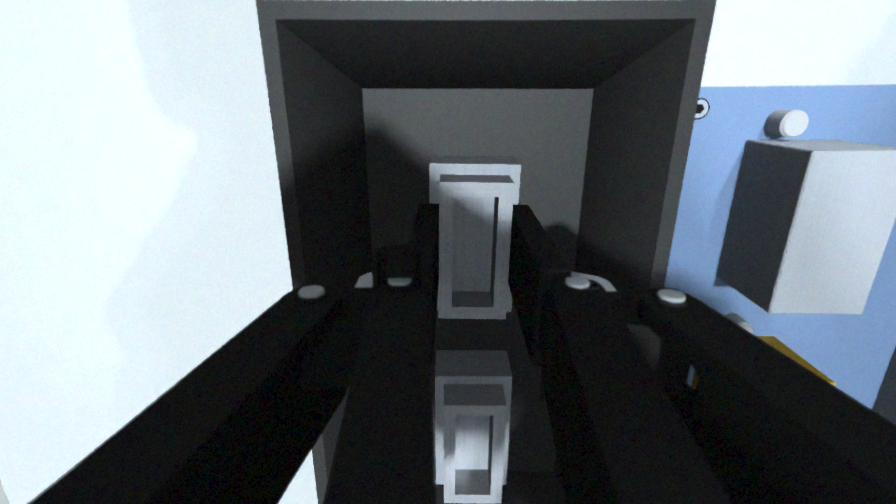

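Call:
execute_actions(actions=[[[-0.0002,0,0,0.0016,0.0010,0,0,-1,-1,-1,0,0,0,0,0,0,0,0.429,-1,-0.3]],[[-0.0002,0,0,0.0016,0.0010,0,0,-1,-1,-1,0,0,0,0,0,0,0,0.429,-1,-0.3]]], cameras=[])

Scene clock: 392.63 s.
left_arm: end_effector_position=(+0.5998, -0.1860, +0.0374) position_measured=192 object_status=2 end_effector_quat_wxyz=(+0.001, +0.719, -0.695, +0.001) | right_arm: end_effector_position=(+0.4698, +0.2991, +0.1695) position_measured=75 object_status=3 end_effector_quat_wxyz=(+0.000, +1.000, +0.000, -0.002)
Joint names: [elbow, waist, upper arm roll, shoulder, wrist pitch, forearm roll, wrist roll]
Joint positions: left_arm=[-1.916 -0.3 0 0.467 2.383 -0.003 -0.332] | right_arm=[-2.1 0.567 -0.001 0.082 2.179 0.002 -1.006]
Joint velocities: within noise
Joint torques (N m): left_arm=[20.88 0.49 0.84 -40.63 3.56 0.75 0.12] | right_arm=[25.02 0.1 0.84 -34.39 2.73 0.45 -0.19]
External joint torques (N m): left_arm=[-0.72 0.63 0.55 3.61 0.96 0.23 0.12] | right_arm=[1.48 0.12 0.78 -0.07 0.11 -0.22 -0.19]
External joint torques at the end of the 1st action: left_arm=[-0.24 0.6 0.48 1.89 0.62 0.25 0.12] | right_arm=[1.44 -0.08 0.65 0.16 0.09 -0.22 -0.23]
Flange force (N): left_arm=[0.4 -4.6 8.3] | right_arm=[4.1 -3.1 -1.6]
Flange force at the end of the 1st action (N): left_arm=[-0.1 -2.9 4.5] | right_arm=[4.8 -3.1 -1.4]
Joint targets: left_arm=[-1.917 -0.299 0.000 0.473 2.390 0.000 -0.329] | right_arm=[-2.101 0.569 0.000 0.081 2.183 0.000 -1.009]
Step readings (joint positions of left_arm | right_arm; steps 1 to 15: 1st action; 16 to 30: 2nd action):
0: [-1.916 -0.300 0.000 0.467 2.381 -0.003 -0.332] | [-2.100 0.567 -0.001 0.082 2.179 0.002 -1.006]
1: [-1.916 -0.300 0.000 0.467 2.381 -0.003 -0.332] | [-2.100 0.567 -0.001 0.082 2.179 0.002 -1.006]
2: [-1.916 -0.300 0.000 0.467 2.381 -0.003 -0.332] | [-2.100 0.567 -0.001 0.082 2.179 0.002 -1.006]
4: [-1.916 -0.300 0.000 0.467 2.382 -0.003 -0.332] | [-2.100 0.567 -0.001 0.082 2.179 0.002 -1.006]
8: [-1.916 -0.300 0.000 0.467 2.383 -0.003 -0.332] | [-2.100 0.567 -0.001 0.082 2.179 0.002 -1.006]
15: [-1.916 -0.300 0.000 0.467 2.383 -0.003 -0.332] | [-2.100 0.567 -0.001 0.082 2.179 0.002 -1.006]
16: [-1.916 -0.300 0.000 0.467 2.383 -0.003 -0.332] | [-2.100 0.567 -0.001 0.082 2.179 0.002 -1.006]
17: [-1.916 -0.300 0.000 0.467 2.383 -0.003 -0.332] | [-2.100 0.567 -0.001 0.082 2.179 0.002 -1.006]
19: [-1.916 -0.300 0.000 0.467 2.383 -0.003 -0.332] | [-2.100 0.567 -0.001 0.082 2.179 0.002 -1.006]
23: [-1.916 -0.300 0.000 0.467 2.383 -0.003 -0.332] | [-2.100 0.567 -0.001 0.082 2.179 0.002 -1.006]
30: [-1.916 -0.300 0.000 0.467 2.383 -0.003 -0.332] | [-2.100 0.567 -0.001 0.082 2.179 0.002 -1.006]
No camera images: "cameras" was empty.

Call:
move(target=[[0.0002,0,0,-0.0025,-0.0015,0,0,-1,-1,-1,0,0,0,0,0,0,0,0.429,-1,-0.3],[0.0002,0,0,-0.0025,-0.0015,0,0,-0.325,-1,-0.8,0,0,0,0,0,0,0,0.429,-1,-0.3],[0.0260,0,0,-0.0810,-0.0591,0,0,-0.325,-1,-0.8,0,0,0,0,0,0,0,0.429,-1,-0.3]], speed=[0.05,0.1,0.15], cameras=["cam_left_wrist"])

Scene clock: 405.30 s.
left_arm: end_effector_position=(+0.6000, -0.1862, +0.1191) position_measured=170 object_status=3 end_effector_quat_wxyz=(+0.001, +0.719, -0.695, +0.001) | right_arm: end_effector_position=(+0.4698, +0.2991, +0.1695) position_measured=75 object_status=3 end_effector_quat_wxyz=(+0.000, +1.000, +0.000, -0.002)
Joint names: [elbow, waist, upper arm roll, shoulder, wrist pitch, forearm roll, wrist roll]
Joint positions: left_arm=[-1.875 -0.3 0 0.342 2.218 -0.003 -0.332] | right_arm=[-2.1 0.567 -0.001 0.082 2.179 0.002 -1.006]
Joint velocities: left_arm=[-0.002 0 0 0 -0.005 -0.001 -0.002] | right_arm=[within noise]
Joint torques (N m): left_arm=[23.3 0.52 0.84 -42.13 2.4 0.84 0.13] | right_arm=[25.07 0.02 0.81 -34.31 2.72 0.45 -0.22]
External joint torques (N m): left_arm=[0.17 0.79 0.77 -0.02 -0.18 0.24 0.13] | right_arm=[1.45 0.02 0.74 0.12 0.09 -0.22 -0.22]
Flange force (N): left_arm=[-1.1 -1.4 -0.6] | right_arm=[4.6 -3.2 -1.4]
Joint targets: left_arm=[-1.875 -0.299 0.000 0.341 2.215 0.000 -0.329] | right_arm=[-2.101 0.569 0.000 0.081 2.183 0.000 -1.009]
move: done
camera_calibration:
cam_left_wrist: T_world_to_cam=[[-0.999435, -0.0336119, 0.000949525, 0.600248], [-0.0313391, 0.941343, 0.335992, 0.162188], [-0.0121872, 0.335772, -0.941864, 0.32488], [0, 0, 0, 1]] pos_world=[0.608951, -0.241585, 0.250929]
Images, in order (width x height): cam_left_wrist 896x504.

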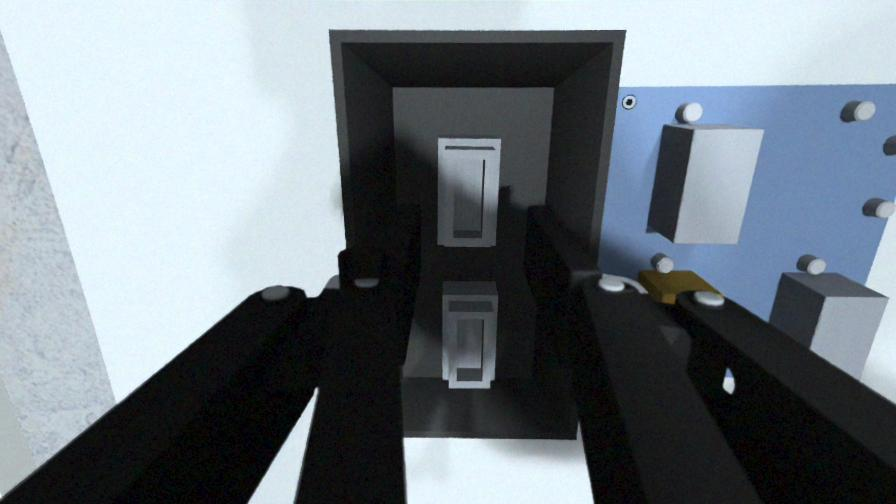

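Call:
move(target=[-0.3535,0.3536,0,-0.5885,-0.1294,0,0.0741,-0.325,-1,-0.8,0.0912,-0.0262,0,0.1156,0.0131,0,-0.0093,-1,-1,-0.6], speed=0.7)

Scene clock: 454.07 s.
left_arm: end_effector_position=(+0.3516, +0.0990, +0.3002) position_measured=170 object_status=3 end_effector_quat_wxyz=(+0.000, +0.800, -0.600, +0.002) | right_arm: end_effector_position=(+0.5230, +0.3044, +0.1297) position_measured=231 object_status=3 end_effector_quat_wxyz=(+0.001, +1.000, +0.000, -0.003)
Joint names: [elbow, waist, upper arm roll, shoulder, wrist pitch, forearm roll, wrist roll]
Joint positions: left_arm=[-2.451 0.277 0.001 -0.618 1.835 -0.003 -0.005] | right_arm=[-1.954 0.527 -0.001 0.268 2.217 0.002 -1.047]
Joint velocities: left_arm=[0.001 0.001 -0.001 0 -0.001 0 0.005] | right_arm=[within noise]
Joint torques (N m): left_arm=[24.6 0.9 0.27 -11.88 2.46 0.94 0.13] | right_arm=[24.99 -0.75 0.96 -39.29 2.8 0.45 -0.22]
External joint torques (N m): left_arm=[-0.09 0.91 0.79 -0.65 -0.1 0.23 0.13] | right_arm=[1.66 -0.82 0.65 1 0.16 -0.21 -0.22]
Flange force (N): left_arm=[-2.4 2.5 -0.2] | right_arm=[8.5 -3.9 0.1]
Joint targets: left_arm=[-2.452 0.278 0.000 -0.620 1.833 0.000 0.000] | right_arm=[-1.952 0.526 0.000 0.270 2.221 0.000 -1.050]
move: done
camera_calibration:
cam_left_wrist: T_world_to_cam=[[-0.960368, -0.278732, -0.00138525, 0.372654], [-0.263058, 0.904695, 0.335153, -0.0896556], [-0.0921648, 0.322235, -0.942163, 0.42632], [0, 0, 0, 1]] pos_world=[0.373592, 0.0476064, 0.432227]
cam_right_wrist: T_world_to_cam=[[0.0181877, -0.999814, -0.00643867, 0.305129], [-0.936022, -0.0192903, 0.351412, 0.453975], [-0.351471, -0.000364631, -0.936199, 0.440829], [0, 0, 0, 1]] pos_world=[0.574319, 0.31399, 0.255136]

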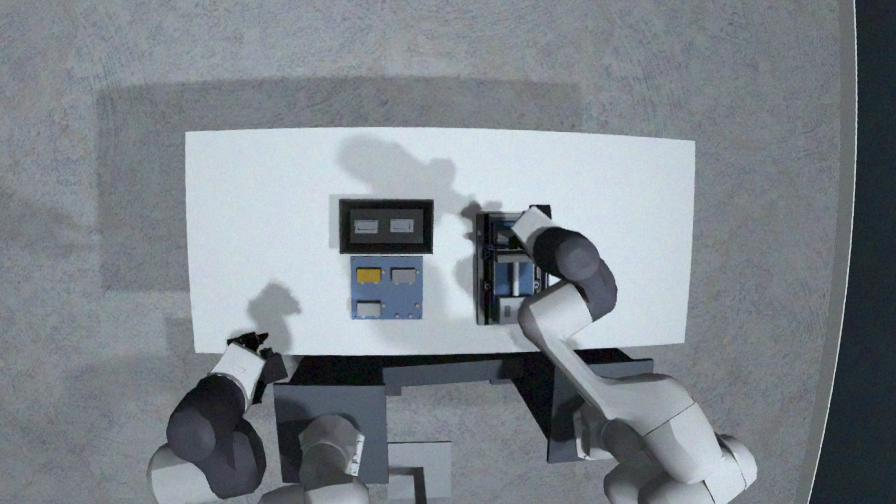

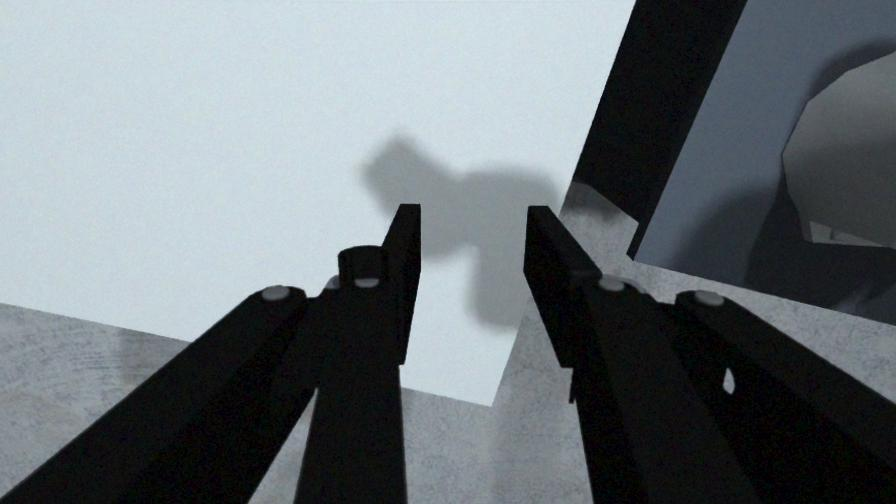

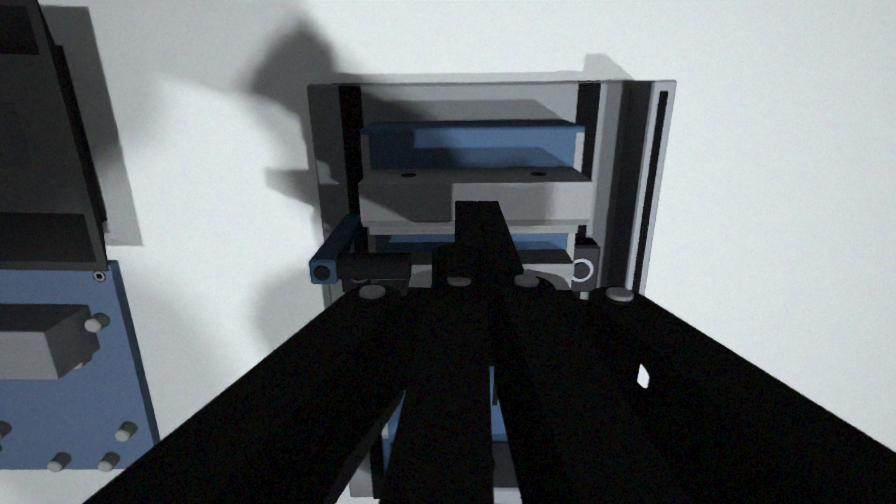

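Call:
zoom_image(camera="cam_right_wrist", region=[300, 110, 620, 310])

Scaled by 1.575 from the camera's 896x504 image, which has a finer 1280x720 frame.

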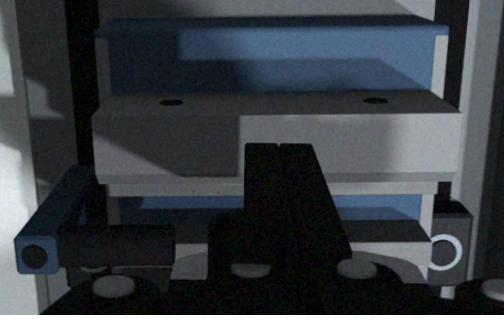

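Call:
move(target=[0,0,0,0,0,0,0,-0.325,-1,-0.8,-0.0072,0,0,0.0128,0.0111,0,0,-1,-1,-0.6], speed=0.08, cameras=[])

Call:
execute_actions(actions=[[[0,0,0,0,0,0,0,-0.325,-1,-0.8,-0.00096,0,0,0.00171,0.00148,0,0,-1,-1,-0.6]],[[0,0,0,0,0,0,0,-0.325,-1,-0.8,-0.00096,0,0,0.00171,0.00148,0,0,-1,-1,-0.6]],[[0,0,0,0,0,0,0,-0.325,-1,-0.8,-0.00096,0,0,0.00171,0.00148,0,0,-1,-1,-0.6]],[[0,0,0,0,0,0,0,-0.325,-1,-0.8,-0.00096,0,0,0.00171,0.00148,0,0,-1,-1,-0.6]]], cameras=[])

Call:
execute_actions(actions=[[[0,0,0,0,0,0,0,-0.325,-1,-0.8,-0.00096,0,0,0.00171,0.00148,0,0,-1,-1,-0.6]],[[0,0,0,0,0,0,0,-0.325,-1,-0.8,-0.00096,0,0,0.00171,0.00148,0,0,-1,-1,-0.6]],[[0,0,0,0,0,0,0,-0.325,-1,-0.8,-0.00096,0,0,0.00171,0.00148,0,0,-1,-1,-0.6]]], cameras=["cam_right_wrist"])

Scene clock: 469.10 s.
left_arm: end_effector_position=(+0.3513, +0.0990, +0.3001) position_measured=170 object_status=3 end_effector_quat_wxyz=(+0.000, +0.799, -0.601, +0.002) | right_arm: end_effector_position=(+0.5242, +0.3050, +0.1157) position_measured=231 object_status=3 end_effector_quat_wxyz=(+0.000, +1.000, +0.001, -0.002)
Joint names: [elbow, waist, upper arm roll, shoulder, wrist pitch, forearm roll, wrist roll]
Joint positions: left_arm=[-2.451 0.277 0.001 -0.618 1.835 -0.003 -0.003] | right_arm=[-1.963 0.527 -0.001 0.29 2.249 0.002 -1.047]
Joint velocities: left_arm=[within noise] | right_arm=[0 0 0.002 0.001 0.004 0 0.001]
Joint torques (N m): left_arm=[24.76 0.93 0.27 -11.78 2.52 0.96 0.11] | right_arm=[24.2 -0.71 1.05 -39.85 2.78 0.44 -0.23]
External joint torques (N m): left_arm=[0.14 0.9 0.76 -0.65 -0.03 0.25 0.11] | right_arm=[1.25 -0.6 0.89 0.67 0.17 -0.19 -0.23]
Flange force (N): left_arm=[-2.4 1.9 -0.5] | right_arm=[6.1 -2.9 0.3]
Joint targets: left_arm=[-2.452 0.278 0.000 -0.620 1.833 0.000 0.000] | right_arm=[-1.964 0.526 0.000 0.290 2.254 0.000 -1.050]
move: done
No camera images: "cameras" was empty.

Scene clock: 471.30 s.
left_arm: end_effector_position=(+0.3513, +0.0990, +0.3001) position_measured=170 object_status=3 end_effector_quat_wxyz=(+0.000, +0.799, -0.601, +0.002) | right_arm: end_effector_position=(+0.5245, +0.3052, +0.1081) position_measured=231 object_status=3 end_effector_quat_wxyz=(+0.000, +1.000, +0.001, -0.001)
Joint names: [elbow, waist, upper arm roll, shoulder, wrist pitch, forearm roll, wrist roll]
Joint positions: left_arm=[-2.451 0.277 0.001 -0.618 1.835 -0.003 -0.003] | right_arm=[-1.969 0.527 -0.001 0.3 2.267 0.002 -1.047]
Joint velocities: within noise
Joint torques (N m): left_arm=[24.72 0.89 0.24 -11.79 2.53 0.97 0.12] | right_arm=[23.98 -0.78 0.97 -39.76 2.84 0.43 -0.27]
External joint torques (N m): left_arm=[0.06 0.89 0.77 -0.57 -0.01 0.26 0.12] | right_arm=[1.1 -0.7 0.78 1.07 0.21 -0.2 -0.27]
External joint torques at the end of the 1st action: left_arm=[0.05 0.97 0.8 -0.59 -0.02 0.25 0.11] | right_arm=[1.03 -0.8 0.75 1.13 0.2 -0.22 -0.21]
External joint torques at the end of the 2nd action: left_arm=[0.1 0.9 0.82 -0.52 -0.02 0.26 0.11] | right_arm=[0.89 -0.77 0.66 1.18 0.18 -0.21 -0.22]
External joint torques at the end of the 3rd action: left_arm=[0.08 0.9 0.84 -0.51 -0.01 0.25 0.1] | right_arm=[1.08 -0.76 0.85 0.95 0.23 -0.2 -0.22]
Flange force (N): left_arm=[-2.4 1.8 -0.3] | right_arm=[6.6 -2.9 1.2]
Flange force at the end of the 1st action (N): left_arm=[-2.5 1.8 -0.3] | right_arm=[6.5 -2.8 1.2]
Flange force at the end of the 2nd action (N): left_arm=[-2.5 1.5 -0.4] | right_arm=[6.2 -2.6 1.4]
Flange force at the end of the 3rd action (N): left_arm=[-2.5 1.5 -0.3] | right_arm=[6.1 -2.7 1.0]
Joint targets: left_arm=[-2.452 0.278 0.000 -0.620 1.833 0.000 0.000] | right_arm=[-1.970 0.526 0.000 0.302 2.272 0.000 -1.050]
Step readings (joint positions of left_arm | right_arm; steps 1 to 15: 1st action; 16 to 30: 2nd action; 31 to 45: 3rd action; 46 to 60: 4th action):
0: [-2.451 0.277 0.001 -0.618 1.835 -0.003 -0.003] | [-1.963 0.527 -0.001 0.290 2.249 0.002 -1.047]
1: [-2.451 0.277 0.001 -0.618 1.835 -0.003 -0.003] | [-1.963 0.527 -0.001 0.290 2.249 0.002 -1.047]
2: [-2.451 0.277 0.001 -0.618 1.835 -0.003 -0.003] | [-1.963 0.527 -0.001 0.290 2.250 0.002 -1.047]
4: [-2.451 0.277 0.001 -0.618 1.835 -0.003 -0.003] | [-1.963 0.527 -0.001 0.291 2.252 0.002 -1.047]
8: [-2.451 0.277 0.001 -0.618 1.835 -0.003 -0.003] | [-1.964 0.527 -0.001 0.292 2.253 0.002 -1.047]
15: [-2.451 0.277 0.001 -0.618 1.835 -0.003 -0.003] | [-1.964 0.527 -0.001 0.292 2.254 0.002 -1.047]
16: [-2.451 0.277 0.001 -0.618 1.835 -0.003 -0.003] | [-1.964 0.527 -0.001 0.292 2.254 0.002 -1.047]
17: [-2.451 0.277 0.001 -0.618 1.835 -0.003 -0.003] | [-1.964 0.527 -0.001 0.292 2.255 0.002 -1.047]
19: [-2.451 0.277 0.001 -0.618 1.835 -0.003 -0.003] | [-1.965 0.527 -0.001 0.293 2.256 0.002 -1.047]
23: [-2.451 0.277 0.001 -0.618 1.835 -0.003 -0.003] | [-1.966 0.527 -0.001 0.295 2.257 0.002 -1.047]
30: [-2.451 0.277 0.001 -0.618 1.835 -0.003 -0.003] | [-1.966 0.527 -0.001 0.295 2.258 0.002 -1.047]
31: [-2.451 0.277 0.001 -0.618 1.835 -0.003 -0.003] | [-1.966 0.527 -0.001 0.295 2.259 0.002 -1.047]
32: [-2.451 0.277 0.001 -0.618 1.835 -0.003 -0.003] | [-1.966 0.527 -0.001 0.295 2.259 0.002 -1.047]
34: [-2.451 0.277 0.001 -0.618 1.835 -0.003 -0.003] | [-1.966 0.527 -0.001 0.296 2.261 0.002 -1.047]
38: [-2.451 0.277 0.001 -0.618 1.835 -0.003 -0.003] | [-1.967 0.527 -0.001 0.297 2.262 0.002 -1.047]
45: [-2.451 0.277 0.001 -0.618 1.835 -0.003 -0.003] | [-1.967 0.527 -0.001 0.298 2.263 0.002 -1.047]
46: [-2.451 0.277 0.001 -0.618 1.835 -0.003 -0.003] | [-1.967 0.527 -0.001 0.298 2.263 0.002 -1.047]
47: [-2.451 0.277 0.001 -0.618 1.835 -0.003 -0.003] | [-1.967 0.527 -0.001 0.298 2.264 0.002 -1.047]
49: [-2.451 0.277 0.001 -0.618 1.835 -0.003 -0.003] | [-1.968 0.527 -0.001 0.299 2.265 0.002 -1.047]
53: [-2.451 0.277 0.001 -0.618 1.835 -0.003 -0.003] | [-1.969 0.527 -0.001 0.300 2.266 0.002 -1.047]
60: [-2.451 0.277 0.001 -0.618 1.835 -0.003 -0.003] | [-1.969 0.527 -0.001 0.300 2.267 0.002 -1.047]
No camera images: "cameras" was empty.

Scene clock: 473.00 s.
left_arm: end_effector_position=(+0.3513, +0.0990, +0.3001) position_measured=170 object_status=3 end_effector_quat_wxyz=(+0.000, +0.799, -0.601, +0.002) | right_arm: end_effector_position=(+0.5245, +0.3051, +0.1021) position_measured=231 object_status=3 end_effector_quat_wxyz=(+0.000, +1.000, +0.001, -0.001)
Joint names: [elbow, waist, upper arm roll, shoulder, wrist pitch, forearm roll, wrist roll]
Joint positions: left_arm=[-2.451 0.277 0.001 -0.618 1.835 -0.003 -0.003] | right_arm=[-1.973 0.527 -0.001 0.309 2.28 0.002 -1.047]
Joint velocities: within noise
Joint torques (N m): left_arm=[24.8 0.91 0.27 -11.75 2.55 0.95 0.11] | right_arm=[23.77 -0.72 1.06 -39.92 2.85 0.43 -0.18]
External joint torques (N m): left_arm=[0.06 0.94 0.83 -0.48 -0.01 0.24 0.11] | right_arm=[0.96 -0.75 0.76 1.15 0.21 -0.19 -0.18]
External joint torques at the end of the 1st action: left_arm=[0.04 0.83 0.75 -0.38 -0.02 0.25 0.13] | right_arm=[0.98 -0.73 0.71 1.16 0.17 -0.22 -0.25]
External joint torques at the end of the 2nd action: left_arm=[0.07 0.91 0.84 -0.53 -0.02 0.24 0.09] | right_arm=[1.1 -0.77 0.79 1.04 0.3 -0.19 -0.25]
Flange force (N): left_arm=[-2.5 1.5 -0.3] | right_arm=[6.2 -2.7 1.5]
Flange force at the end of the 1st action (N): left_arm=[-2.3 1.2 -0.2] | right_arm=[6.4 -2.7 1.3]
Flange force at the end of the 2nd action (N): left_arm=[-2.5 1.6 -0.3] | right_arm=[6.4 -2.7 1.4]
Joint targets: left_arm=[-2.452 0.278 0.000 -0.620 1.833 0.000 0.000] | right_arm=[-1.975 0.526 0.000 0.310 2.285 0.000 -1.050]
Step readings (joint positions of left_arm | right_arm; steps 1 to 15: 1st action; 16 to 30: 2nd action; 31 to 45: 3rd action):
0: [-2.451 0.277 0.001 -0.618 1.835 -0.003 -0.003] | [-1.969 0.527 -0.001 0.300 2.267 0.002 -1.047]
1: [-2.451 0.277 0.001 -0.618 1.835 -0.003 -0.003] | [-1.969 0.527 -0.001 0.300 2.267 0.002 -1.047]
2: [-2.451 0.277 0.001 -0.618 1.835 -0.003 -0.003] | [-1.969 0.527 -0.001 0.301 2.268 0.002 -1.047]
4: [-2.451 0.277 0.001 -0.618 1.835 -0.003 -0.003] | [-1.970 0.527 -0.001 0.302 2.269 0.002 -1.047]
8: [-2.451 0.277 0.001 -0.618 1.835 -0.003 -0.003] | [-1.970 0.527 -0.001 0.303 2.271 0.002 -1.047]
15: [-2.451 0.277 0.001 -0.618 1.835 -0.003 -0.003] | [-1.970 0.527 -0.001 0.303 2.271 0.002 -1.047]
16: [-2.451 0.277 0.001 -0.618 1.835 -0.003 -0.003] | [-1.970 0.527 -0.001 0.303 2.272 0.002 -1.047]
17: [-2.451 0.277 0.001 -0.618 1.835 -0.003 -0.003] | [-1.971 0.527 -0.001 0.303 2.273 0.002 -1.047]
19: [-2.451 0.277 0.001 -0.618 1.835 -0.003 -0.003] | [-1.971 0.527 -0.001 0.305 2.274 0.002 -1.047]
23: [-2.451 0.277 0.001 -0.618 1.835 -0.003 -0.003] | [-1.972 0.527 -0.001 0.306 2.275 0.002 -1.047]
30: [-2.451 0.277 0.001 -0.618 1.835 -0.003 -0.003] | [-1.972 0.527 -0.001 0.306 2.276 0.002 -1.047]
31: [-2.451 0.277 0.001 -0.618 1.835 -0.003 -0.003] | [-1.972 0.527 -0.001 0.306 2.276 0.002 -1.047]
32: [-2.451 0.277 0.001 -0.618 1.835 -0.003 -0.003] | [-1.972 0.527 -0.001 0.306 2.277 0.002 -1.047]
34: [-2.451 0.277 0.001 -0.618 1.835 -0.003 -0.003] | [-1.973 0.527 -0.001 0.307 2.278 0.002 -1.047]
38: [-2.451 0.277 0.001 -0.618 1.835 -0.003 -0.003] | [-1.973 0.527 -0.001 0.309 2.279 0.002 -1.047]
45: [-2.451 0.277 0.001 -0.618 1.835 -0.003 -0.003] | [-1.973 0.527 -0.001 0.309 2.280 0.002 -1.047]
camera_calibration:
cam_right_wrist: T_world_to_cam=[[0.0184204, -0.9998, -0.00784831, 0.305624], [-0.937015, -0.020001, 0.348716, 0.466072], [-0.348803, 0.000930509, -0.937196, 0.413848], [0, 0, 0, 1]] pos_world=[0.575438, 0.314499, 0.227729]
Images, in order (width x height): cam_right_wrist 896x504.

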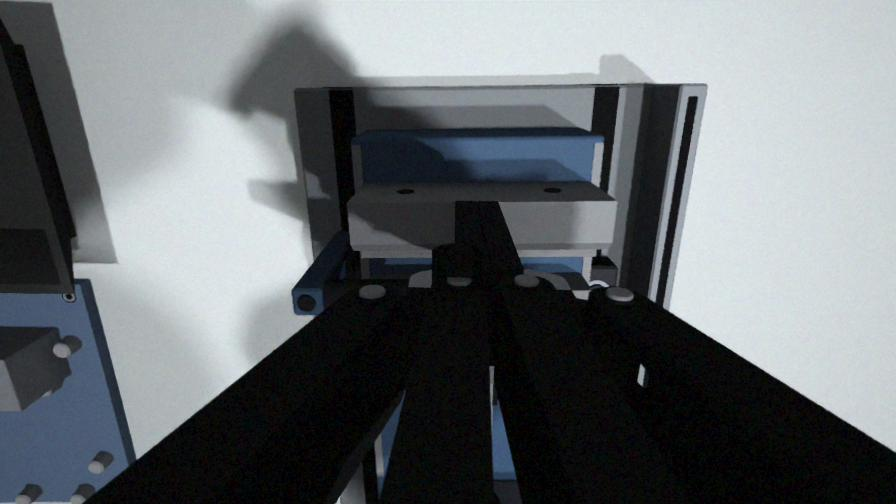

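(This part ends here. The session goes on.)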